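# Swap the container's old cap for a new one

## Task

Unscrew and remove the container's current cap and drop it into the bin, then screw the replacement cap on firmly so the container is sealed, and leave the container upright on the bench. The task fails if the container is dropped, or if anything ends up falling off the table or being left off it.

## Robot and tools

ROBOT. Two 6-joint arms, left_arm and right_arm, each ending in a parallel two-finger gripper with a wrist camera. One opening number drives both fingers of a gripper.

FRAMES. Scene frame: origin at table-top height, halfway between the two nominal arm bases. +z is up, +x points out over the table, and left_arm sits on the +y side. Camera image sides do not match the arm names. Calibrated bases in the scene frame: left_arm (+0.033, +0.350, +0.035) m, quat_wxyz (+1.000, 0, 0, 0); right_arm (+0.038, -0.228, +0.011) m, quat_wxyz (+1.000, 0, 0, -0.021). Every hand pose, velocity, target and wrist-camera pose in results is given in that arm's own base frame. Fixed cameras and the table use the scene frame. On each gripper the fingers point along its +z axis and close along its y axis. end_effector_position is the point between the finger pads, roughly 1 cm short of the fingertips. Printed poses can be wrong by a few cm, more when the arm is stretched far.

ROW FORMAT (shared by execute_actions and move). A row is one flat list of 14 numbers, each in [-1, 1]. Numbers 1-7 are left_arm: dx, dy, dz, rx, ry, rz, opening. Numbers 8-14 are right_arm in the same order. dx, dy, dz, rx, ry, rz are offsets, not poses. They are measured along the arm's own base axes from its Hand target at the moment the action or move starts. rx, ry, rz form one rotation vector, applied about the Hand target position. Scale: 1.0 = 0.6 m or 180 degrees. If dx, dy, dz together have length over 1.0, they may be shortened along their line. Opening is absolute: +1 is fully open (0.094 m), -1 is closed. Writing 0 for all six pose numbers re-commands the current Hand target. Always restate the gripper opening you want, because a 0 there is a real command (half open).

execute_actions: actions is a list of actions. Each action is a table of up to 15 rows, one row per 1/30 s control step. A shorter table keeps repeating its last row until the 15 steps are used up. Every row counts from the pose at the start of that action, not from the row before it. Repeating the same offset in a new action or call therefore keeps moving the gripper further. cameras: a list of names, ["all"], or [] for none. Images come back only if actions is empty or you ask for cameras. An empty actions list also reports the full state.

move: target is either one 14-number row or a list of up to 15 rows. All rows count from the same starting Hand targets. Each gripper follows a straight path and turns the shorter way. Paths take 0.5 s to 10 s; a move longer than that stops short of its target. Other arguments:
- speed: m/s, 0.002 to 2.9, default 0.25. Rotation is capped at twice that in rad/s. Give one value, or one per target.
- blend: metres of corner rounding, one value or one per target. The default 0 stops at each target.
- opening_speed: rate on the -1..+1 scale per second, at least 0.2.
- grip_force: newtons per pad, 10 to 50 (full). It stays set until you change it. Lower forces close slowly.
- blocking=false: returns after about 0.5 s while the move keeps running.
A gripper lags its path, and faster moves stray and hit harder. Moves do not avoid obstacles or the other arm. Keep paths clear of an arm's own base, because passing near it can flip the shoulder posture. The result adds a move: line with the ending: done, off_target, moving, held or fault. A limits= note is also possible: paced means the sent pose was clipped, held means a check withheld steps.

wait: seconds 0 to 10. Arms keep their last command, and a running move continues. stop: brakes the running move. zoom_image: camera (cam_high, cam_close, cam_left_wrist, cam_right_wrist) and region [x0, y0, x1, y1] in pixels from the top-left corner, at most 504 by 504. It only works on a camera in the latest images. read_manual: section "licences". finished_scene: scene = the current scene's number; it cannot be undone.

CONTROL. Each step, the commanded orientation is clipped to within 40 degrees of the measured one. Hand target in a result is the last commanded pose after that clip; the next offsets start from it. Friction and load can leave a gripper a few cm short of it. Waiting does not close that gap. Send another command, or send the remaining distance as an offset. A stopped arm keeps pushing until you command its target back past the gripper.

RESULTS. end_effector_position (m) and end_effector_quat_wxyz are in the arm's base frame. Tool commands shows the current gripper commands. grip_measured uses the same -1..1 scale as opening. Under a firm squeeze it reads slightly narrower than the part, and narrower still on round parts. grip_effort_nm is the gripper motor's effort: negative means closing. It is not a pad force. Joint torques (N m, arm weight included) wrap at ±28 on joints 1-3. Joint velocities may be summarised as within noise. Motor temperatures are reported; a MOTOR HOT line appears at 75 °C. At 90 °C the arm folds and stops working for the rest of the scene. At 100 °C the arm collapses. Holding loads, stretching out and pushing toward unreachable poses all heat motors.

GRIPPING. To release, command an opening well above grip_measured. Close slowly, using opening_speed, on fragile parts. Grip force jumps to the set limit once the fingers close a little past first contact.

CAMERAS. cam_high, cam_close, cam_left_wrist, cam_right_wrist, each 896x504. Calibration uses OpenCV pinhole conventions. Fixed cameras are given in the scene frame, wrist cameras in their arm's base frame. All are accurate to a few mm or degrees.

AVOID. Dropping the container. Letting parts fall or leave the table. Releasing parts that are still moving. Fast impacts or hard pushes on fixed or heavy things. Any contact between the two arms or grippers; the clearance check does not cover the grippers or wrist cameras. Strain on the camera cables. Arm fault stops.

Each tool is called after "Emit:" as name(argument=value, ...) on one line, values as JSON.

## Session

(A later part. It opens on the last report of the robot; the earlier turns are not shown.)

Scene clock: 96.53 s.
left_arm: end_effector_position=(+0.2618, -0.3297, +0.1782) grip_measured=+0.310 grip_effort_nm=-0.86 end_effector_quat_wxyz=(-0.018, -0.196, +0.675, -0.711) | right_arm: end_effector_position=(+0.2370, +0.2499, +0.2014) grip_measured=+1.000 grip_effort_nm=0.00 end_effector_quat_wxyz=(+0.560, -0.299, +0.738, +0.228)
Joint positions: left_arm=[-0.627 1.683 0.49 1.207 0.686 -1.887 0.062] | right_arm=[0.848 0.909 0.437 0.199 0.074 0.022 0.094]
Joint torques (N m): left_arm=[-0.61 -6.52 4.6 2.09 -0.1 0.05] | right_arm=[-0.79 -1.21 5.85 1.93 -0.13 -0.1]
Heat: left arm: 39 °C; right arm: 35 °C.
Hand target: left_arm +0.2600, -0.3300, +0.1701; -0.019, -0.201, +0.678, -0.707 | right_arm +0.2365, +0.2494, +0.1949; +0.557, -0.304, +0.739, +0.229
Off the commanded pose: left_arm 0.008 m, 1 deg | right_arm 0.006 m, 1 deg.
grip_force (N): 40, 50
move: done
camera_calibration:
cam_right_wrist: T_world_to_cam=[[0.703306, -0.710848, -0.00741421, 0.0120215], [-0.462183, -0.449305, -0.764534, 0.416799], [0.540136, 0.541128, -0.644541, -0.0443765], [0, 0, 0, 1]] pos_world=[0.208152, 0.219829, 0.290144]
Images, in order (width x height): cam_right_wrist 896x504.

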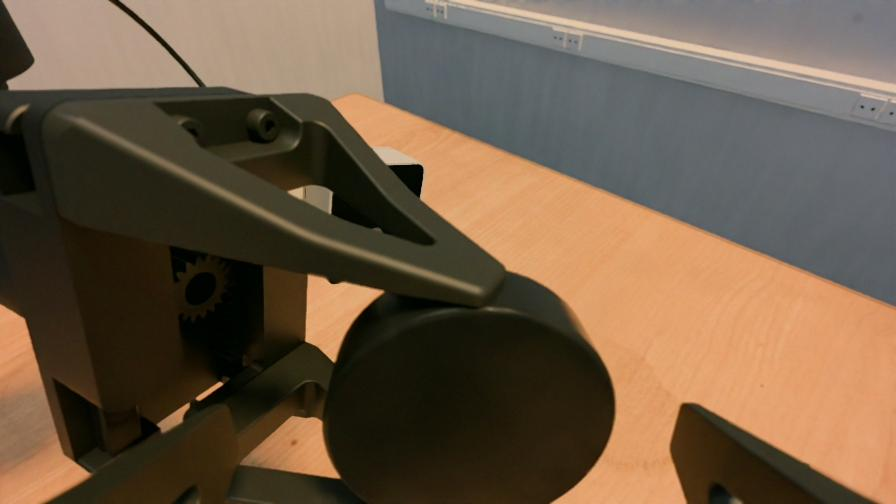

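Emit:
move(target=[0,0,0,0,0,0,0.2,0.0178,0.0117,-0.006,0,0,0,1.0], speed=0.06, cameras=["cam_right_wrist", "cam_left_wrist"])

Scene clock: 98.80 s.
left_arm: end_effector_position=(+0.2618, -0.3297, +0.1782) grip_measured=+0.310 grip_effort_nm=-0.86 end_effector_quat_wxyz=(-0.018, -0.196, +0.675, -0.711) | right_arm: end_effector_position=(+0.2465, +0.2557, +0.1913) grip_measured=+1.000 grip_effort_nm=0.00 end_effector_quat_wxyz=(+0.556, -0.301, +0.742, +0.225)
Joint positions: left_arm=[-0.627 1.683 0.49 1.207 0.686 -1.887 0.062] | right_arm=[0.83 0.988 0.437 0.265 0.058 0.017 0.094]
Joint torques (N m): left_arm=[-0.68 -6.43 4.52 2.12 -0.1 0.01] | right_arm=[-0.79 -1.78 6.87 1.91 -0.14 -0.09]
Heat: left arm: 39 °C; right arm: 35 °C.
Hand target: left_arm +0.2600, -0.3300, +0.1701; -0.019, -0.201, +0.678, -0.707 | right_arm +0.2471, +0.2565, +0.1913; +0.557, -0.304, +0.738, +0.229
Off the commanded pose: left_arm 0.008 m, 1 deg | right_arm 0.001 m, 1 deg.
grip_force (N): 40, 50
move: done
camera_calibration:
cam_left_wrist: T_world_to_cam=[[0.313176, 0.0791347, 0.946392, -0.225263], [-0.934208, 0.204902, 0.292011, 0.294282], [-0.17081, -0.975578, 0.138099, -0.209321], [0, 0, 0, 1]] pos_world=[0.309713, -0.246682, 0.156161]
cam_right_wrist: T_world_to_cam=[[0.702948, -0.711213, -0.00642206, 0.00942281], [-0.468825, -0.456549, -0.756152, 0.417934], [0.534853, 0.534546, -0.654364, -0.0543031], [0, 0, 0, 1]] pos_world=[0.218359, 0.226537, 0.280548]
Images, in order (width x height): cam_left_wrist 896x504, cam_right_wrist 896x504.

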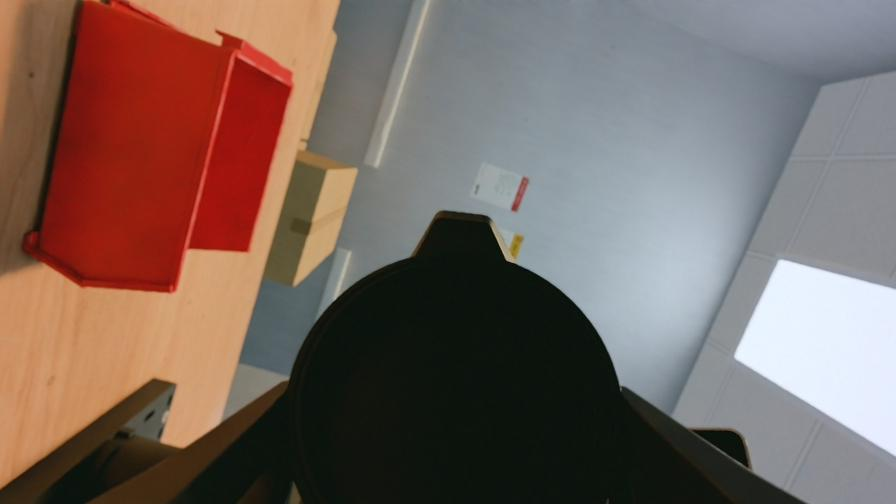

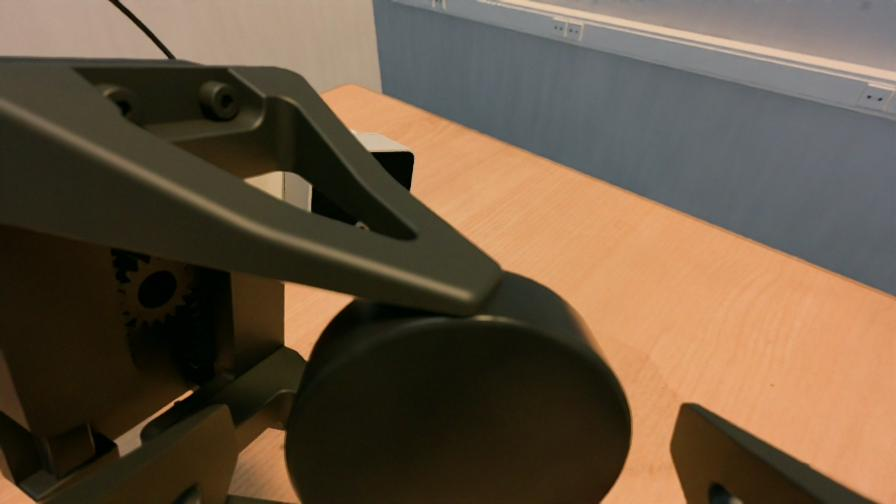

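Emit:
move(target=[0,0,0,0,0,0,0.2,0.0,0.0,0.0133,0,0,0,1.0], speed=0.06, cameras=["cam_right_wrist"])

Scene clock: 100.87 s.
left_arm: end_effector_position=(+0.2618, -0.3297, +0.1782) grip_measured=+0.310 grip_effort_nm=-0.86 end_effector_quat_wxyz=(-0.018, -0.196, +0.675, -0.711) | right_arm: end_effector_position=(+0.2455, +0.2547, +0.1868) grip_measured=+1.000 grip_effort_nm=0.00 end_effector_quat_wxyz=(+0.549, -0.303, +0.747, +0.222)
Joint positions: left_arm=[-0.627 1.683 0.49 1.207 0.686 -1.887 0.062] | right_arm=[0.83 0.988 0.437 0.246 0.057 0.017 0.094]
Joint torques (N m): left_arm=[-0.57 -6.48 4.62 2.08 -0.12 0] | right_arm=[-0.84 -2.89 9.07 1.66 -0.15 -0.09]
Heat: left arm: 39 °C; right arm: 36 °C.
Hand target: left_arm +0.2600, -0.3300, +0.1701; -0.019, -0.201, +0.678, -0.707 | right_arm +0.2471, +0.2565, +0.1993; +0.557, -0.304, +0.738, +0.229
Off the commanded pose: left_arm 0.008 m, 1 deg | right_arm 0.013 m, 2 deg.
grip_force (N): 40, 50
move: off_target (right_arm)
camera_calibration:
cam_right_wrist: T_world_to_cam=[[0.70316, -0.71101, -0.00553902, 0.00913586], [-0.478099, -0.467025, -0.743847, 0.416379], [0.526296, 0.525692, -0.668327, -0.0492563], [0, 0, 0, 1]] pos_world=[0.21857, 0.226849, 0.276854]
Images, in order (width x height): cam_right_wrist 896x504.

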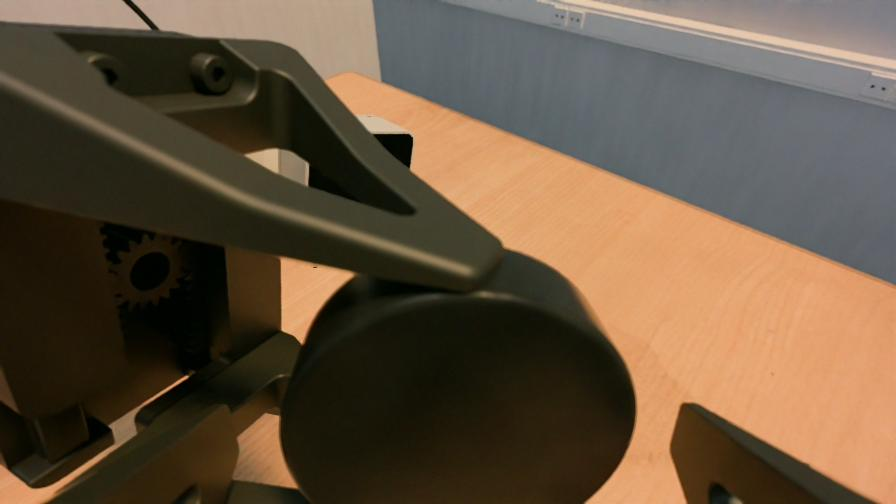

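Emit:
move(target=[0,0,0,0,0,0,0.2,0.002,0.002,0.014,0,0,0,1.0], speed=0.06)

Emit:
execute_actions(actions=[[[0,0,0,0,0,0,0.2,0,0,0,0,0,0,1.0]]], cameras=["cam_right_wrist"])

Scene clock: 102.87 s.
left_arm: end_effector_position=(+0.2618, -0.3297, +0.1782) grip_measured=+0.310 grip_effort_nm=-0.86 end_effector_quat_wxyz=(-0.018, -0.196, +0.675, -0.711) | right_arm: end_effector_position=(+0.2462, +0.2555, +0.1902) grip_measured=+1.000 grip_effort_nm=0.00 end_effector_quat_wxyz=(+0.544, -0.305, +0.750, +0.220)
Joint positions: left_arm=[-0.627 1.683 0.49 1.207 0.686 -1.887 0.062] | right_arm=[0.83 0.988 0.462 0.209 0.057 0.017 0.094]
Joint torques (N m): left_arm=[-0.58 -6.53 4.55 2.11 -0.1 0] | right_arm=[-0.85 -3.3 9.73 1.67 -0.14 -0.1]
Heat: left arm: 39 °C; right arm: 36 °C.
Hand target: left_arm +0.2600, -0.3300, +0.1701; -0.019, -0.201, +0.678, -0.707 | right_arm +0.2483, +0.2577, +0.2077; +0.557, -0.304, +0.738, +0.229
Off the commanded pose: left_arm 0.008 m, 1 deg | right_arm 0.018 m, 2 deg.
grip_force (N): 40, 50
move: off_target (right_arm)

Scene clock: 103.57 s.
left_arm: end_effector_position=(+0.2618, -0.3297, +0.1782) grip_measured=+0.310 grip_effort_nm=-0.86 end_effector_quat_wxyz=(-0.018, -0.196, +0.675, -0.711) | right_arm: end_effector_position=(+0.2461, +0.2555, +0.1901) grip_measured=+1.000 grip_effort_nm=0.00 end_effector_quat_wxyz=(+0.544, -0.305, +0.750, +0.220)
Joint positions: left_arm=[-0.627 1.683 0.49 1.207 0.686 -1.887 0.062] | right_arm=[0.83 0.988 0.462 0.209 0.057 0.017 0.094]
Joint torques (N m): left_arm=[-0.65 -6.57 4.52 2.05 -0.11 -0.02] | right_arm=[-0.85 -3.41 9.7 1.66 -0.15 -0.1]
Heat: left arm: 39 °C; right arm: 36 °C.
Hand target: left_arm +0.2600, -0.3300, +0.1701; -0.019, -0.201, +0.678, -0.707 | right_arm +0.2483, +0.2577, +0.2078; +0.557, -0.304, +0.738, +0.229
Off the commanded pose: left_arm 0.008 m, 1 deg | right_arm 0.018 m, 2 deg.
grip_force (N): 40, 50
camera_calibration:
cam_right_wrist: T_world_to_cam=[[0.703452, -0.710727, -0.00475395, 0.00896059], [-0.483698, -0.473824, -0.735885, 0.421087], [0.520761, 0.519959, -0.67709, -0.0432097], [0, 0, 0, 1]] pos_world=[0.219877, 0.228357, 0.280657]
Images, in order (width x height): cam_right_wrist 896x504.

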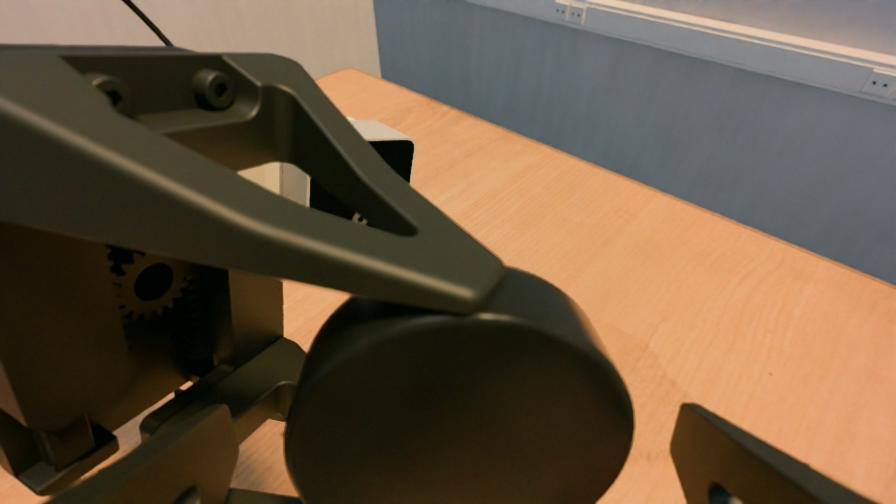

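Emit:
move(target=[0,0,0,0,0,0,0.2,0.001,0.001,0.015,0,0,0,1.0], speed=0.06)

Scene clock: 105.97 s.
left_arm: end_effector_position=(+0.2618, -0.3297, +0.1782) grip_measured=+0.310 grip_effort_nm=-0.86 end_effector_quat_wxyz=(-0.018, -0.196, +0.675, -0.711) | right_arm: end_effector_position=(+0.2473, +0.2569, +0.1969) grip_measured=+1.000 grip_effort_nm=0.00 end_effector_quat_wxyz=(+0.542, -0.306, +0.751, +0.219)
Joint positions: left_arm=[-0.627 1.683 0.49 1.207 0.686 -1.887 0.062] | right_arm=[0.83 0.988 0.496 0.169 0.056 0.017 0.094]
Joint torques (N m): left_arm=[-0.69 -6.42 4.63 2.05 -0.1 -0.01] | right_arm=[-0.85 -3.92 9.81 1.68 -0.15 -0.09]
Heat: left arm: 39 °C; right arm: 36 °C.
Hand target: left_arm +0.2600, -0.3300, +0.1701; -0.019, -0.201, +0.678, -0.707 | right_arm +0.2489, +0.2583, +0.2168; +0.557, -0.304, +0.738, +0.229
Off the commanded pose: left_arm 0.008 m, 1 deg | right_arm 0.020 m, 3 deg.
grip_force (N): 40, 50
move: off_target (right_arm)

Emit:
move(target=[0,0,0,0,0,0,0.2,0,0,0,0,0,0,0.2], opening_speed=0.6, speed=0.06, cameras=["cam_right_wrist"])

Scene clock: 110.57 s.
left_arm: end_effector_position=(+0.2618, -0.3297, +0.1782) grip_measured=+0.310 grip_effort_nm=-0.86 end_effector_quat_wxyz=(-0.018, -0.196, +0.675, -0.711) | right_arm: end_effector_position=(+0.2472, +0.2568, +0.1966) grip_measured=+0.330 grip_effort_nm=-1.02 end_effector_quat_wxyz=(+0.542, -0.306, +0.752, +0.219)
Joint positions: left_arm=[-0.627 1.683 0.49 1.207 0.686 -1.887 0.062] | right_arm=[0.83 0.988 0.496 0.168 0.056 0.016 0.063]
Joint torques (N m): left_arm=[-0.68 -6.48 4.46 2.09 -0.1 0.01] | right_arm=[-0.87 -3.92 9.81 1.65 -0.14 -0.1]
Heat: left arm: 39 °C; right arm: 37 °C.
Hand target: left_arm +0.2600, -0.3300, +0.1700; -0.019, -0.201, +0.678, -0.707 | right_arm +0.2489, +0.2583, +0.2168; +0.557, -0.304, +0.738, +0.229
Off the commanded pose: left_arm 0.008 m, 1 deg | right_arm 0.020 m, 3 deg.
grip_force (N): 40, 50
move: off_target (right_arm)
camera_calibration:
cam_right_wrist: T_world_to_cam=[[0.704022, -0.710165, -0.00423919, 0.00881337], [-0.486816, -0.478241, -0.730955, 0.427892], [0.517072, 0.516673, -0.682412, -0.0372918], [0, 0, 0, 1]] pos_world=[0.221382, 0.230162, 0.287359]
Images, in order (width x height): cam_right_wrist 896x504.

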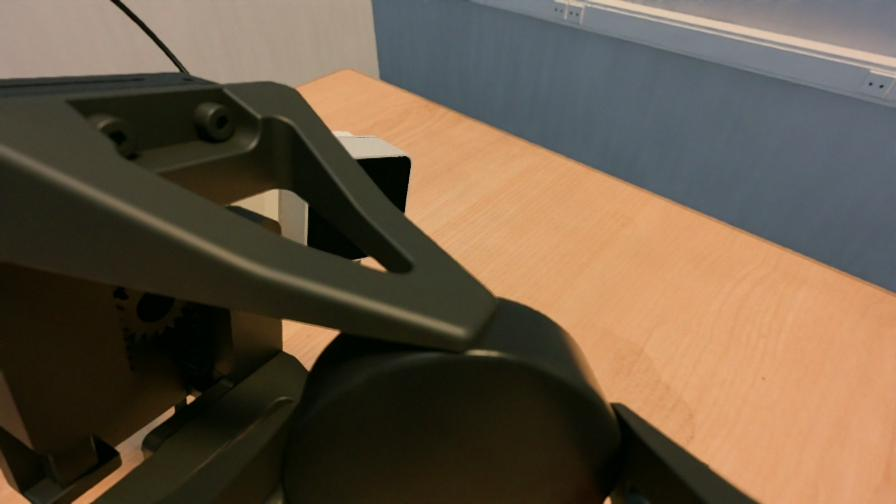

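Emit:
move(target=[0.003,0.0005,0.0135,0,0,0,0.2,-0.0028,-0.0025,-0.0275,0,0,0,0.15], speed=0.06)

Emit:
move(target=[0,0,0,0,0,0,0.75,0,0,0,0,0,0,0.15], opening_speed=0.8, speed=0.06, cameras=["cam_right_wrist", "cam_close"])

Scene clock: 112.37 s.
left_arm: end_effector_position=(+0.2618, -0.3297, +0.1777) grip_measured=+0.310 grip_effort_nm=-0.86 end_effector_quat_wxyz=(-0.018, -0.197, +0.676, -0.710) | right_arm: end_effector_position=(+0.2473, +0.2571, +0.1968) grip_measured=+0.330 grip_effort_nm=-1.03 end_effector_quat_wxyz=(+0.547, -0.305, +0.748, +0.221)
Joint positions: left_arm=[-0.627 1.683 0.49 1.205 0.686 -1.887 0.062] | right_arm=[0.83 0.988 0.483 0.195 0.056 0.014 0.062]
Joint torques (N m): left_arm=[-0.12 -9.62 5.68 1.56 -0.07 0.02] | right_arm=[-0.68 -2.95 5.78 2.18 -0.12 -0.06]
Heat: left arm: 39 °C; right arm: 37 °C.
Hand target: left_arm +0.2618, -0.3297, +0.1781; -0.019, -0.201, +0.678, -0.707 | right_arm +0.2472, +0.2568, +0.2002; +0.557, -0.304, +0.738, +0.229
Off the commanded pose: left_arm 0.000 m, 1 deg | right_arm 0.004 m, 2 deg.
grip_force (N): 40, 50
move: done

Scene clock: 113.27 s.
left_arm: end_effector_position=(+0.2618, -0.3297, +0.1749) grip_measured=+0.748 grip_effort_nm=0.09 end_effector_quat_wxyz=(-0.022, -0.201, +0.679, -0.706) | right_arm: end_effector_position=(+0.2483, +0.2582, +0.2015) grip_measured=+0.330 grip_effort_nm=-1.03 end_effector_quat_wxyz=(+0.554, -0.303, +0.742, +0.224)
Joint positions: left_arm=[-0.627 1.683 0.49 1.191 0.686 -1.888 0.082] | right_arm=[0.83 0.988 0.483 0.214 0.056 0.014 0.062]
Joint torques (N m): left_arm=[-0.17 -9.59 5.75 1.72 -0.03 0] | right_arm=[-0.76 -2.89 5.78 1.95 -0.13 -0.06]
Heat: left arm: 39 °C; right arm: 37 °C.
Hand target: left_arm +0.2618, -0.3297, +0.1781; -0.019, -0.201, +0.678, -0.707 | right_arm +0.2472, +0.2568, +0.2002; +0.557, -0.304, +0.739, +0.229
Off the commanded pose: left_arm 0.003 m, 0 deg | right_arm 0.002 m, 1 deg.
grip_force (N): 40, 50
move: done
camera_calibration:
cam_right_wrist: T_world_to_cam=[[0.704915, -0.709282, -0.00375763, 0.00842529], [-0.468363, -0.461488, -0.753435, 0.428264], [0.532664, 0.532868, -0.657512, -0.0482838], [0, 0, 0, 1]] pos_world=[0.220363, 0.229344, 0.290954]
Images, in order (width x height): cam_close 896x504, cam_right_wrist 896x504.

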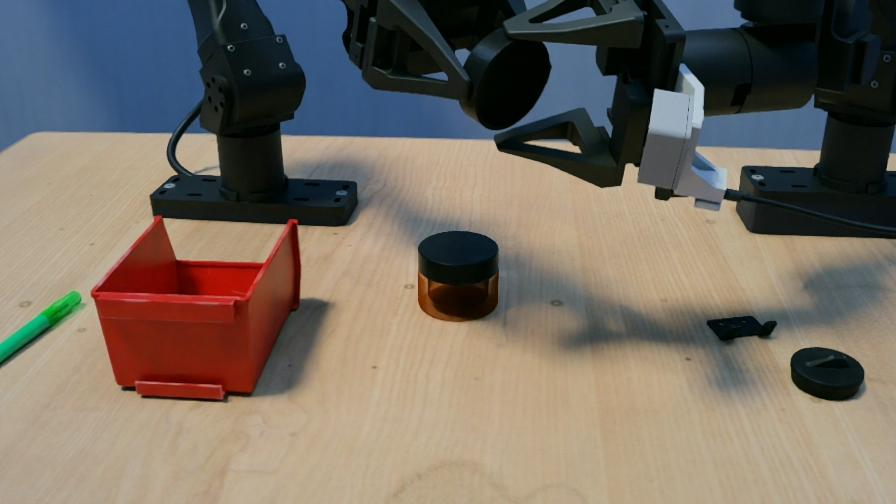

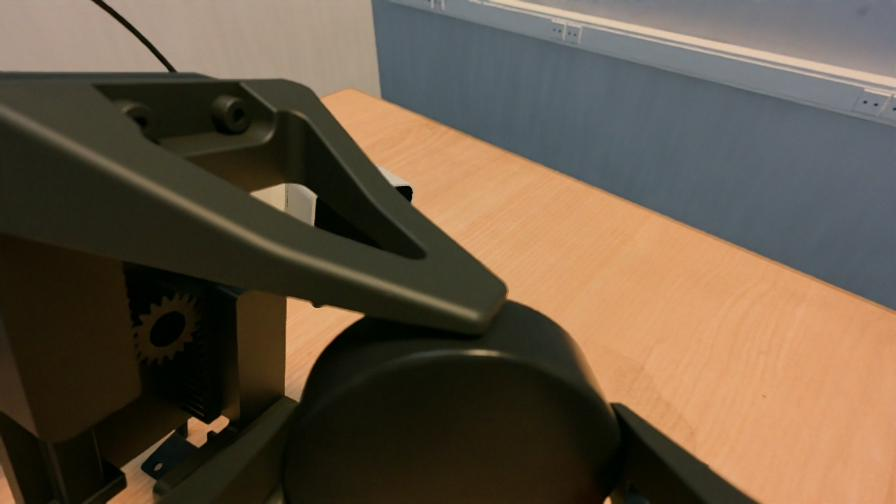

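Emit:
move(target=[[0,0,0.008,0,0,0,1.0,0,0,0,0,0,0,0.15],[-0.0847,0.3227,0.008,0,0,0,1.0,0,0,0,0,0,0,0.15]], speed=[0.1,0.25], cameras=["cam_right_wrist", "cam_close", "cam_high"])

Scene clock: 117.37 s.
left_arm: end_effector_position=(+0.2152, -0.1367, +0.1823) grip_measured=+0.998 grip_effort_nm=0.09 end_effector_quat_wxyz=(-0.020, -0.204, +0.676, -0.708) | right_arm: end_effector_position=(+0.2483, +0.2582, +0.2017) grip_measured=+0.330 grip_effort_nm=-1.03 end_effector_quat_wxyz=(+0.554, -0.303, +0.742, +0.224)
Joint positions: left_arm=[0.213 1.255 0.151 1.162 1.519 -1.949 0.094] | right_arm=[0.83 0.988 0.483 0.215 0.056 0.014 0.062]
Joint torques (N m): left_arm=[0.83 -5.26 4.77 1.14 0.1 0] | right_arm=[-0.73 -2.89 5.74 1.98 -0.13 -0.06]
Heat: left arm: 39 °C; right arm: 38 °C.
Hand target: left_arm +0.2110, -0.1361, +0.1829; -0.019, -0.201, +0.678, -0.707 | right_arm +0.2472, +0.2568, +0.2003; +0.557, -0.304, +0.738, +0.229
Off the commanded pose: left_arm 0.004 m, 0 deg | right_arm 0.002 m, 1 deg.
grip_force (N): 40, 50
move: done
camera_calibration:
cam_right_wrist: T_world_to_cam=[[0.704888, -0.709308, -0.0039131, 0.00848301], [-0.468089, -0.461013, -0.753896, 0.428379], [0.53294, 0.533244, -0.656982, -0.0484537], [0, 0, 0, 1]] pos_world=[0.220363, 0.229343, 0.291153]
Images, in order (width x height): cam_high 896x504, cam_close 896x504, cam_right_wrist 896x504.

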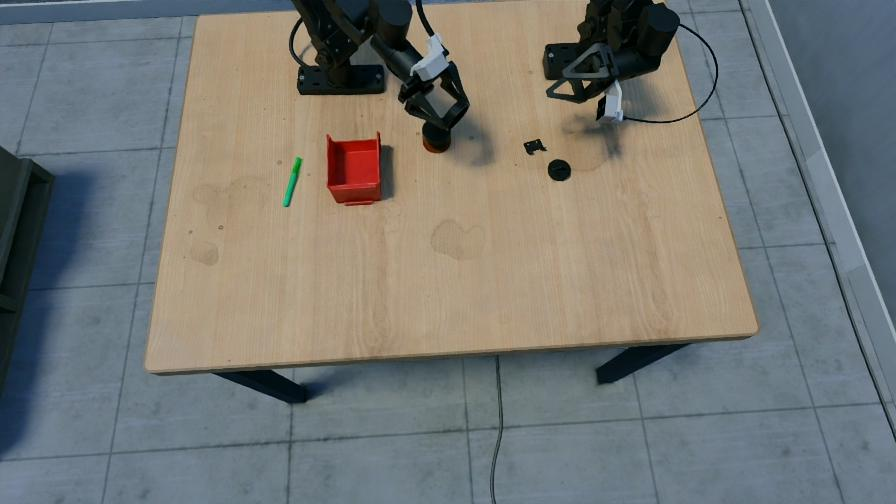

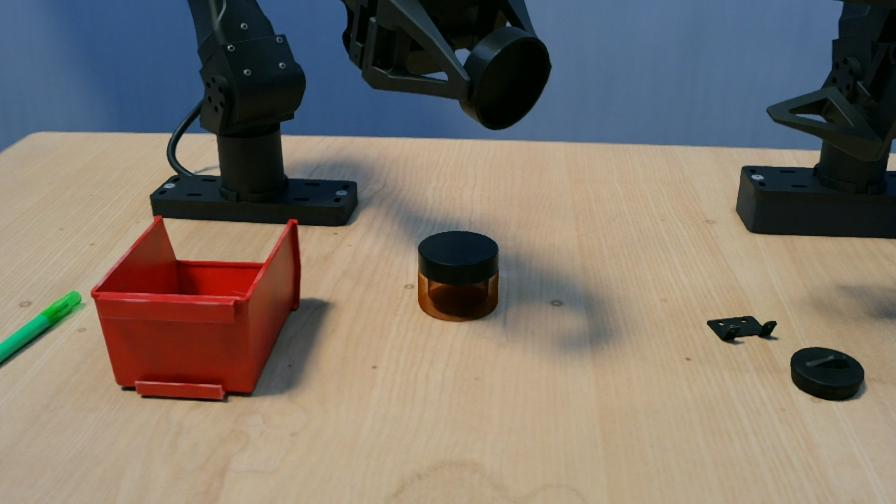

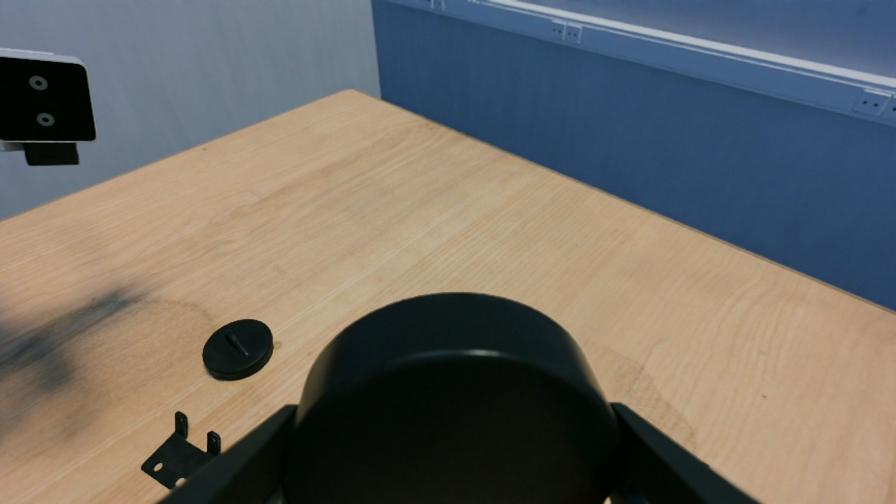

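Emit:
move(target=[0,0,0,0,0,0,1.0,0.111,-0.0925,-0.1838,-0.2576,0.3216,-0.0575,0.15], speed=0.35, cameras=["cam_right_wrist", "cam_close", "cam_high"])

Scene clock: 125.07 s.
left_arm: end_effector_position=(+0.2151, -0.1367, +0.1823) grip_measured=+0.998 grip_effort_nm=0.09 end_effector_quat_wxyz=(-0.020, -0.204, +0.676, -0.708) | right_arm: end_effector_position=(+0.3070, +0.2022, +0.0901) grip_measured=+0.330 grip_effort_nm=-1.03 end_effector_quat_wxyz=(-0.001, -0.281, +0.960, +0.005)
Joint positions: left_arm=[0.213 1.255 0.151 1.162 1.519 -1.95 0.094] | right_arm=[0.575 1.945 1.611 -1.236 -0.01 0.004 0.062]
Joint torques (N m): left_arm=[0.81 -5.31 4.77 1.15 0.12 -0.03] | right_arm=[-0.72 -9.03 8.38 -0.11 0.14 -0.09]
Heat: left arm: 38 °C; right arm: 38 °C.
Hand target: left_arm +0.2110, -0.1361, +0.1829; -0.019, -0.201, +0.678, -0.707 | right_arm +0.3139, +0.2012, +0.0900; +0.000, -0.281, +0.960, +0.000
Off the commanded pose: left_arm 0.004 m, 0 deg | right_arm 0.007 m, 1 deg.
grip_force (N): 40, 50
move: done
camera_calibration:
cam_right_wrist: T_world_to_cam=[[0.537076, -0.843276, -0.0208559, 0.00713607], [-0.763009, -0.4962, 0.414251, 0.338327], [-0.359676, -0.206571, -0.909924, 0.323222], [0, 0, 0, 1]] pos_world=[0.370569, 0.240663, 0.154104]
Images, in order (width x height): cam_high 896x504, cam_close 896x504, cam_right_wrist 896x504.

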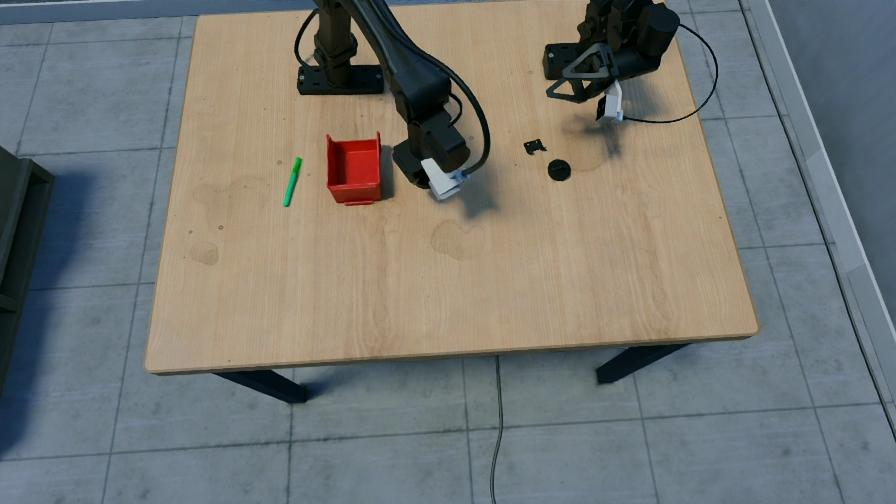

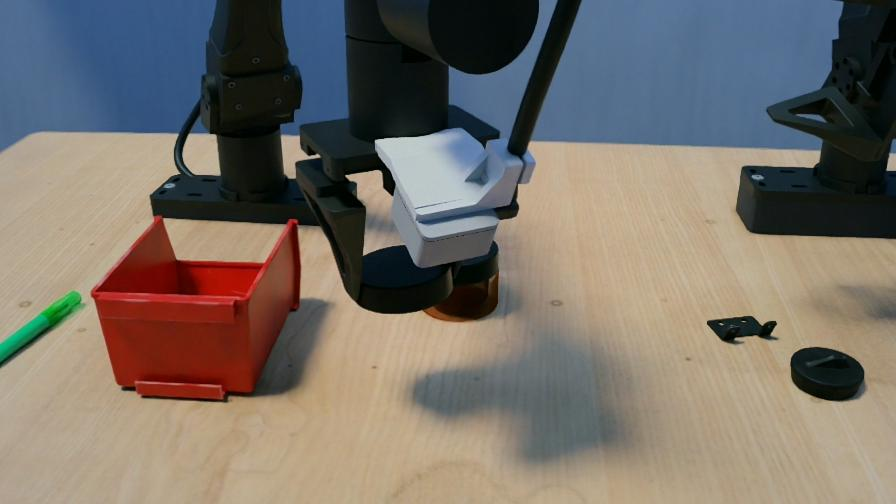

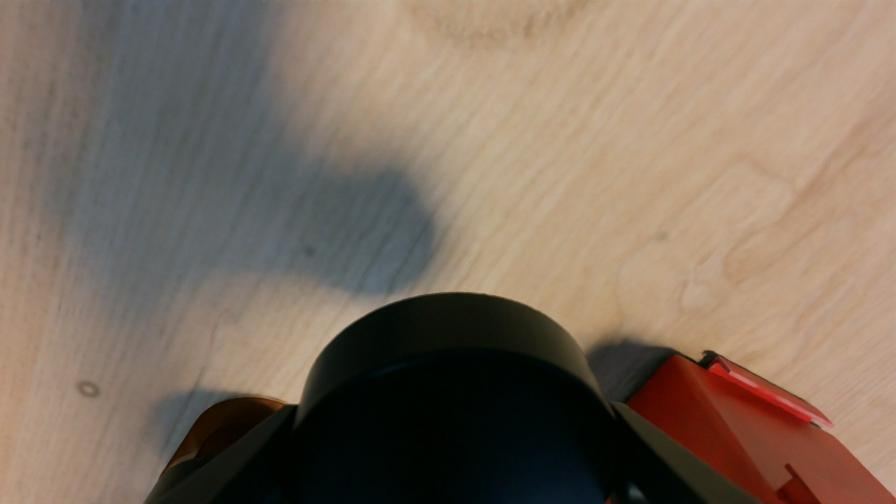

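Emit:
move(target=[[0,0,0,0,0,0,1.0,-0.0048,0.0647,0,0,0,0,0.15],[0,0,0,0,0,0,1.0,-0.0048,0.0647,-0.1,0,0,0,0.15]], speed=[0.2,0.15], blend=[0.01,0], cameras=["cam_right_wrist", "cam_close"])

Scene clock: 128.60 s.
left_arm: end_effector_position=(+0.2151, -0.1367, +0.1823) grip_measured=+0.998 grip_effort_nm=0.09 end_effector_quat_wxyz=(-0.020, -0.204, +0.676, -0.708) | right_arm: end_effector_position=(+0.3103, +0.2434, +0.0399) grip_measured=+0.330 grip_effort_nm=-1.03 end_effector_quat_wxyz=(+0.006, -0.288, +0.958, +0.005)
Joint positions: left_arm=[0.213 1.255 0.151 1.162 1.519 -1.95 0.094] | right_arm=[0.66 2.068 1.586 -1.074 -0.006 0.077 0.062]
Joint torques (N m): left_arm=[0.84 -5.49 4.82 1.17 0.12 -0.02] | right_arm=[-0.44 -10.32 4.85 0.16 0.11 0.05]
Heat: left arm: 38 °C; right arm: 37 °C.
Hand target: left_arm +0.2110, -0.1361, +0.1829; -0.019, -0.201, +0.678, -0.707 | right_arm +0.3109, +0.2401, +0.0300; +0.000, -0.281, +0.960, +0.000
Off the commanded pose: left_arm 0.004 m, 0 deg | right_arm 0.010 m, 1 deg.
grip_force (N): 40, 50
move: done
camera_calibration:
cam_right_wrist: T_world_to_cam=[[0.548189, -0.836162, -0.0179197, 0.0337258], [-0.76187, -0.508093, 0.40174, 0.385054], [-0.345025, -0.206577, -0.915578, 0.282889], [0, 0, 0, 1]] pos_world=[0.372477, 0.282282, 0.104919]
Images, in order (width x height): cam_close 896x504, cam_right_wrist 896x504.

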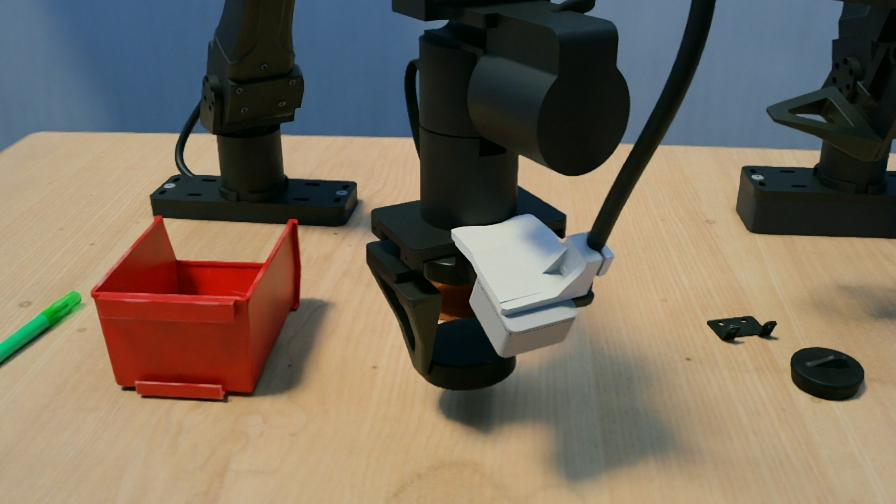

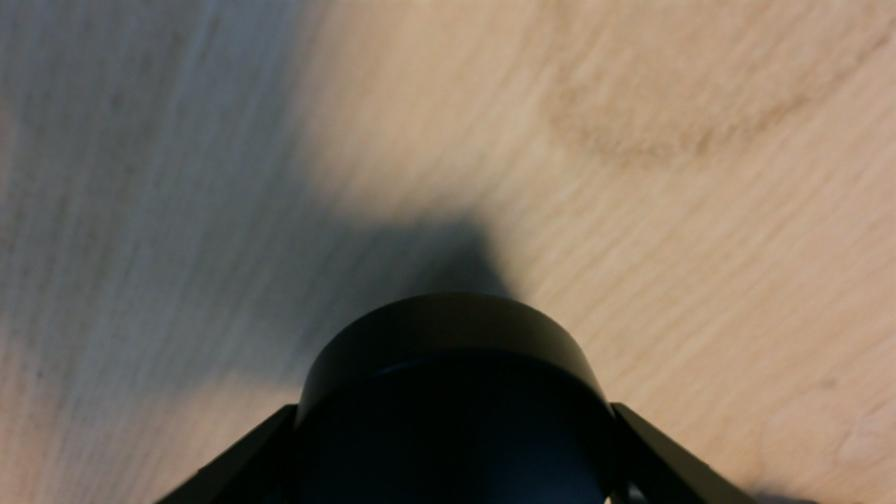

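Emit:
move(target=[0,0,0,0,0,0,1.0,0,0,-0.04,0,0,0,0.15], speed=0.1)

Emit:
move(target=[0,0,0,0,0,0,1.0,0,0,-0.0067,0,0,0,0.15], speed=0.04)

Scene clock: 130.47 s.
left_arm: end_effector_position=(+0.2151, -0.1367, +0.1823) grip_measured=+0.998 grip_effort_nm=0.09 end_effector_quat_wxyz=(-0.020, -0.204, +0.676, -0.708) | right_arm: end_effector_position=(+0.3120, +0.2447, +0.0193) grip_measured=+0.330 grip_effort_nm=-1.03 end_effector_quat_wxyz=(+0.010, -0.288, +0.958, +0.007)
Joint positions: left_arm=[0.213 1.255 0.151 1.162 1.519 -1.95 0.094] | right_arm=[0.66 2.089 1.534 -0.991 -0.006 0.077 0.062]
Joint torques (N m): left_arm=[0.73 -5.23 4.85 1.18 0.1 -0.02] | right_arm=[-0.43 -9.91 4.55 0.19 0.11 0.06]
Heat: left arm: 38 °C; right arm: 36 °C.
Hand target: left_arm +0.2110, -0.1361, +0.1829; -0.019, -0.201, +0.678, -0.707 | right_arm +0.3109, +0.2401, +0.0060; +0.000, -0.281, +0.960, +0.000
Off the commanded pose: left_arm 0.004 m, 0 deg | right_arm 0.014 m, 2 deg.
grip_force (N): 40, 50
move: off_target (right_arm)

Scene clock: 131.23 s.
left_arm: end_effector_position=(+0.2151, -0.1367, +0.1823) grip_measured=+0.998 grip_effort_nm=0.09 end_effector_quat_wxyz=(-0.020, -0.204, +0.676, -0.708) | right_arm: end_effector_position=(+0.3128, +0.2453, +0.0177) grip_measured=+0.330 grip_effort_nm=-1.03 end_effector_quat_wxyz=(+0.013, -0.288, +0.958, +0.008)
Joint positions: left_arm=[0.213 1.255 0.151 1.162 1.519 -1.95 0.094] | right_arm=[0.66 2.089 1.527 -0.978 -0.006 0.077 0.062]
Joint torques (N m): left_arm=[0.72 -5.35 4.81 1.15 0.13 0.02] | right_arm=[-0.36 -9.57 4.4 0.23 0.11 0.05]
Heat: left arm: 38 °C; right arm: 36 °C.
Hand target: left_arm +0.2110, -0.1361, +0.1829; -0.019, -0.201, +0.678, -0.707 | right_arm +0.3109, +0.2401, +0.0020; +0.000, -0.281, +0.960, +0.000
Off the commanded pose: left_arm 0.004 m, 0 deg | right_arm 0.017 m, 2 deg.
grip_force (N): 40, 50
move: off_target (right_arm)

Emit:
move(target=[0,0,0,0,0,0,1.0,-0.002,-0.004,-0.0167,0,0,0,0.15], speed=0.06)

Emit:
move(target=[0,0,0,0,0,0,1.0,0,0,-0.0083,0,0,0,0.15], speed=0.06, cameras=["cam_close"])

Scene clock: 132.70 s.
left_arm: end_effector_position=(+0.2151, -0.1367, +0.1823) grip_measured=+0.998 grip_effort_nm=0.09 end_effector_quat_wxyz=(-0.020, -0.204, +0.676, -0.708) | right_arm: end_effector_position=(+0.3105, +0.2436, +0.0103) grip_measured=+0.330 grip_effort_nm=-1.03 end_effector_quat_wxyz=(+0.012, -0.288, +0.958, +0.008)
Joint positions: left_arm=[0.213 1.255 0.151 1.162 1.519 -1.95 0.094] | right_arm=[0.66 2.091 1.498 -0.951 -0.006 0.077 0.062]
Joint torques (N m): left_arm=[0.87 -5.26 4.81 1.17 0.14 0] | right_arm=[-0.68 -9.16 3.92 0.35 0.1 0.04]
Heat: left arm: 38 °C; right arm: 36 °C.
Hand target: left_arm +0.2110, -0.1361, +0.1829; -0.019, -0.201, +0.678, -0.707 | right_arm +0.3097, +0.2377, -0.0081; +0.000, -0.281, +0.960, +0.000
Off the commanded pose: left_arm 0.004 m, 0 deg | right_arm 0.019 m, 2 deg.
grip_force (N): 40, 50
move: off_target (right_arm)

Scene clock: 133.40 s.
left_arm: end_effector_position=(+0.2151, -0.1367, +0.1823) grip_measured=+0.998 grip_effort_nm=0.09 end_effector_quat_wxyz=(-0.020, -0.204, +0.676, -0.708) | right_arm: end_effector_position=(+0.3110, +0.2431, +0.0095) grip_measured=+0.330 grip_effort_nm=-1.03 end_effector_quat_wxyz=(+0.013, -0.288, +0.958, +0.006)
Joint positions: left_arm=[0.213 1.255 0.151 1.162 1.519 -1.95 0.094] | right_arm=[0.66 2.091 1.495 -0.946 -0.002 0.077 0.062]
Joint torques (N m): left_arm=[0.84 -5.33 4.86 1.15 0.13 0.02] | right_arm=[-0.65 -8.69 3.37 0.49 0.08 0.02]
Heat: left arm: 38 °C; right arm: 36 °C.
Hand target: left_arm +0.2110, -0.1361, +0.1829; -0.019, -0.201, +0.678, -0.707 | right_arm +0.3097, +0.2377, -0.0130; +0.000, -0.281, +0.960, +0.000
Off the commanded pose: left_arm 0.004 m, 0 deg | right_arm 0.023 m, 2 deg.
grip_force (N): 40, 50
move: off_target (right_arm)
Images, in order (width x height): cam_close 896x504.

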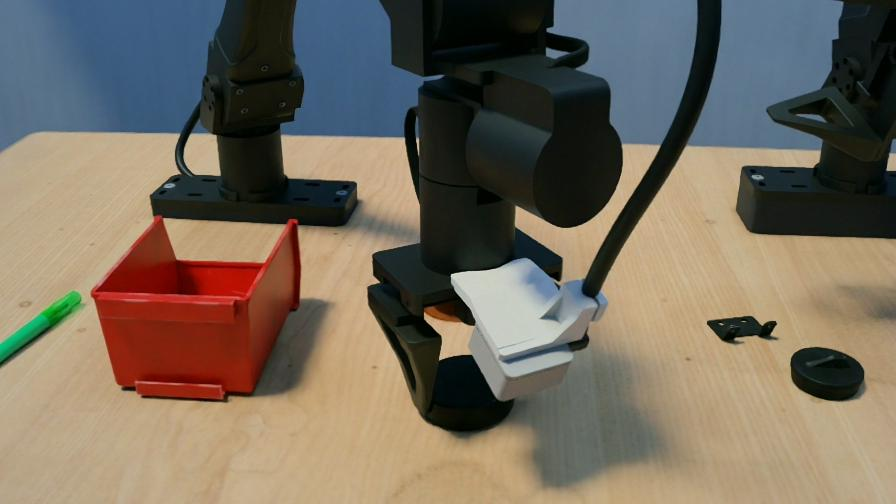

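Emit:
zoom_image(camera="cam_close", region=[360, 320, 600, 455])

Scaled by 2.100 from the camera's 896x504 image, which has a finer 1280x720 frame.

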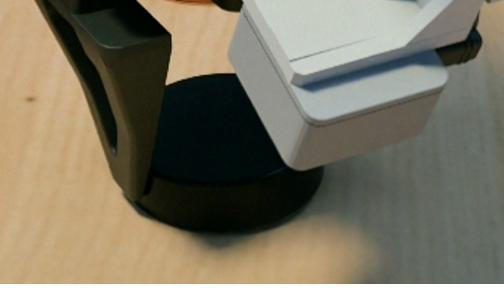

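Emit:
move(target=[0,0,0,0,0,0,1.0,0,0,-0.0083,0,0,0,0.15], speed=0.06, cameras=["cam_close"])

Emit:
zoom_image(camera="cam_close", region=[360, 320, 600, 455])

Scene clock: 135.17 s.
left_arm: end_effector_position=(+0.2151, -0.1367, +0.1823) grip_measured=+0.998 grip_effort_nm=0.09 end_effector_quat_wxyz=(-0.020, -0.204, +0.676, -0.708) | right_arm: end_effector_position=(+0.3112, +0.2432, +0.0090) grip_measured=+0.330 grip_effort_nm=-1.03 end_effector_quat_wxyz=(+0.014, -0.287, +0.958, +0.006)
Joint positions: left_arm=[0.213 1.255 0.151 1.162 1.519 -1.95 0.094] | right_arm=[0.66 2.091 1.493 -0.942 -0.002 0.077 0.062]
Joint torques (N m): left_arm=[0.76 -5.41 4.68 1.15 0.1 0] | right_arm=[-0.65 -8.24 2.76 0.63 0.07 0.02]
Heat: left arm: 37 °C; right arm: 36 °C.
Hand target: left_arm +0.2110, -0.1361, +0.1829; -0.019, -0.201, +0.678, -0.707 | right_arm +0.3097, +0.2377, -0.0181; +0.000, -0.281, +0.960, +0.000
Off the commanded pose: left_arm 0.004 m, 0 deg | right_arm 0.028 m, 2 deg.
grip_force (N): 40, 50
move: off_target (right_arm)
Images, in order (width x height): cam_close 896x504.

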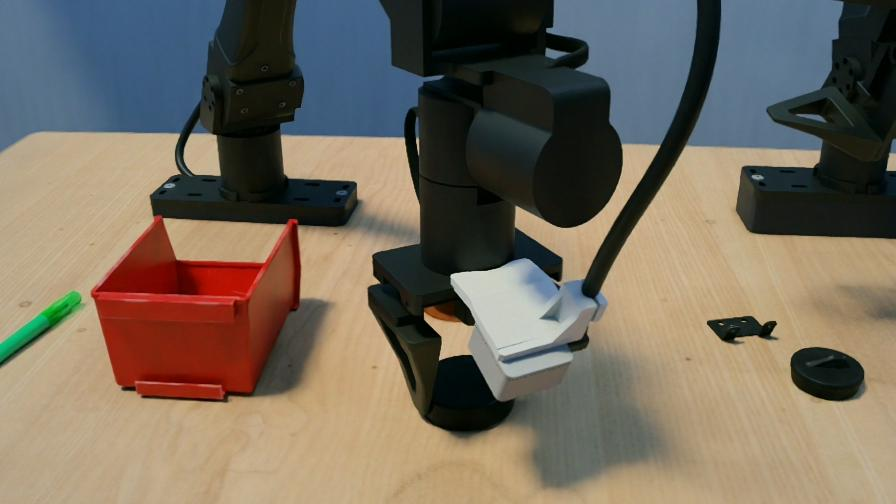

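Scaled by 2.100 from the camera's 896x504 image, which has a finer 1280x720 frame.

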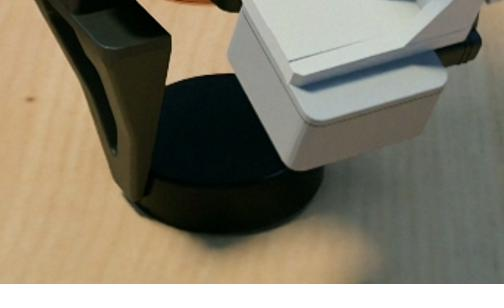

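Emit:
move(target=[[0,0,0,0,0,0,1.0,0.0025,0.009,0.042,0,0,0,0.15],[0,0,0,0,0,0,1.0,0.0025,0.009,0.042,0,0,0,0.75]], speed=0.08, opening_speed=0.8, cameras=["cam_close"])

Scene clock: 138.03 s.
left_arm: end_effector_position=(+0.2151, -0.1367, +0.1823) grip_measured=+0.998 grip_effort_nm=0.09 end_effector_quat_wxyz=(-0.020, -0.204, +0.676, -0.708) | right_arm: end_effector_position=(+0.3075, +0.2403, +0.0116) grip_measured=+0.747 grip_effort_nm=0.15 end_effector_quat_wxyz=(+0.004, -0.285, +0.959, +0.002)
Joint positions: left_arm=[0.213 1.255 0.151 1.162 1.519 -1.95 0.094] | right_arm=[0.66 2.091 1.504 -0.976 -0.002 0.082 0.082]
Joint torques (N m): left_arm=[0.79 -5.33 4.75 1.16 0.11 -0.01] | right_arm=[0.13 -9.48 8.01 -0.07 0.06 0.05]
Heat: left arm: 37 °C; right arm: 36 °C.
Hand target: left_arm +0.2110, -0.1361, +0.1829; -0.019, -0.201, +0.678, -0.707 | right_arm +0.3112, +0.2431, +0.0071; +0.000, -0.281, +0.960, +0.000
Off the commanded pose: left_arm 0.004 m, 0 deg | right_arm 0.006 m, 1 deg.
grip_force (N): 40, 50
move: done
Images, in order (width x height): cam_close 896x504.

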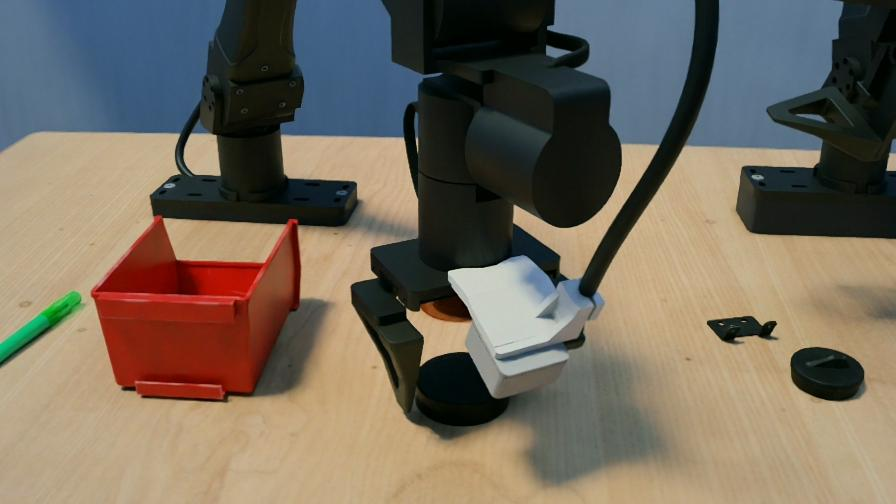

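Emit:
move(target=[[0,0,0,0,0,0,1.0,0,0,0.2,0,0,0,1.0],[0,0,0,0,0,0,1.0,-0.2187,-0.0552,0.25,0,0,-0.522,1.0]], speed=[0.2,0.35], blend=[0.02,0], cameras=["cam_close", "cam_right_wrist", "cam_high"])

Scene clock: 144.17 s.
left_arm: end_effector_position=(+0.2151, -0.1367, +0.1823) grip_measured=+0.998 grip_effort_nm=0.09 end_effector_quat_wxyz=(-0.020, -0.204, +0.676, -0.708) | right_arm: end_effector_position=(+0.1874, +0.2163, +0.1558) grip_measured=+0.997 grip_effort_nm=0.14 end_effector_quat_wxyz=(-0.001, +0.507, +0.862, +0.006)
Joint positions: left_arm=[0.213 1.255 0.151 1.162 1.519 -1.95 0.094] | right_arm=[0.85 1.617 1.473 -1.414 -0.005 1.914 0.094]
Joint torques (N m): left_arm=[0.79 -5.34 4.74 1.15 0.12 0] | right_arm=[0.8 -9.31 4.38 -0.17 0.08 0.11]
Heat: left arm: 37 °C; right arm: 37 °C.
Hand target: left_arm +0.2110, -0.1361, +0.1829; -0.019, -0.201, +0.678, -0.707 | right_arm +0.1800, +0.2100, +0.1572; +0.000, +0.510, +0.860, +0.000
Off the commanded pose: left_arm 0.004 m, 0 deg | right_arm 0.010 m, 1 deg.
grip_force (N): 40, 50
move: done
camera_calibration:
cam_right_wrist: T_world_to_cam=[[-0.87587, -0.482125, -0.0201664, 0.271101], [-0.444421, 0.789681, 0.422958, -0.112351], [-0.187994, 0.379419, -0.905925, 0.18325], [0, 0, 0, 1]] pos_world=[0.221968, 0.149897, 0.218998]
Images, in order (width x height): cam_high 896x504, cam_close 896x504, cam_right_wrist 896x504.

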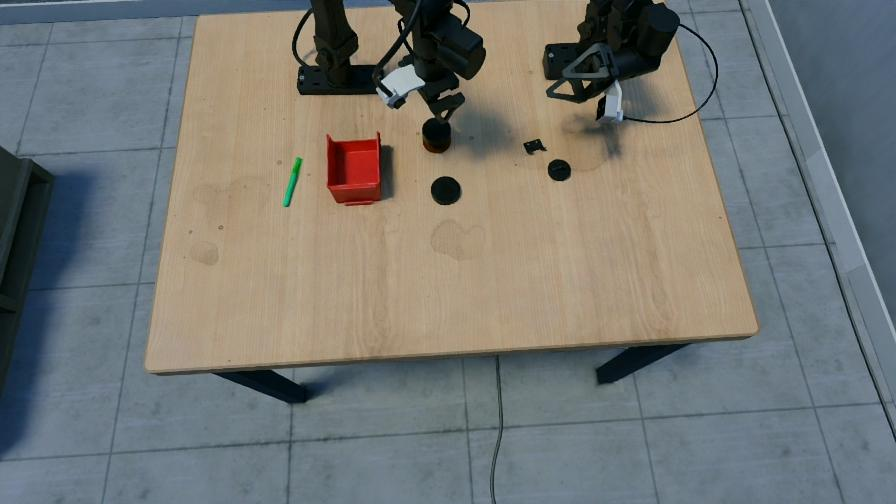

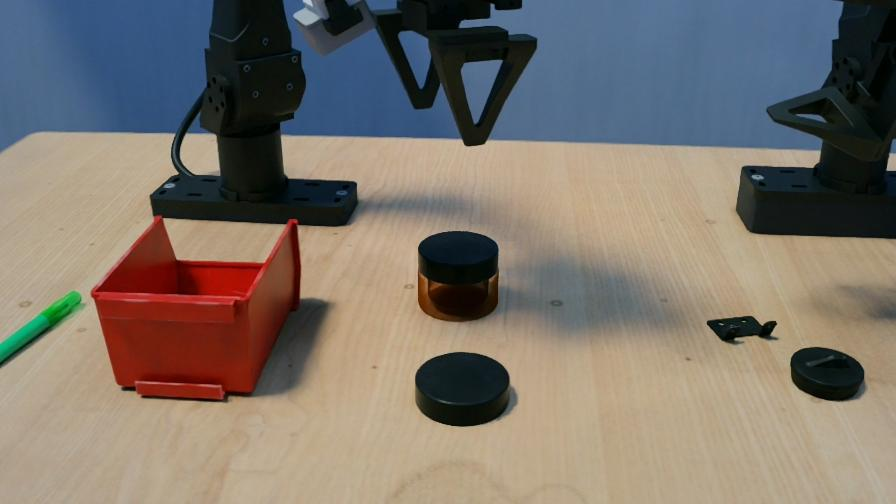

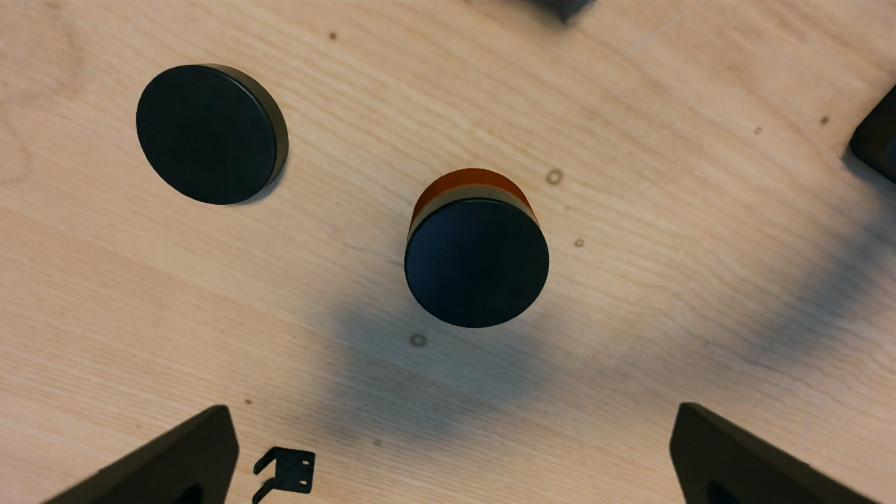

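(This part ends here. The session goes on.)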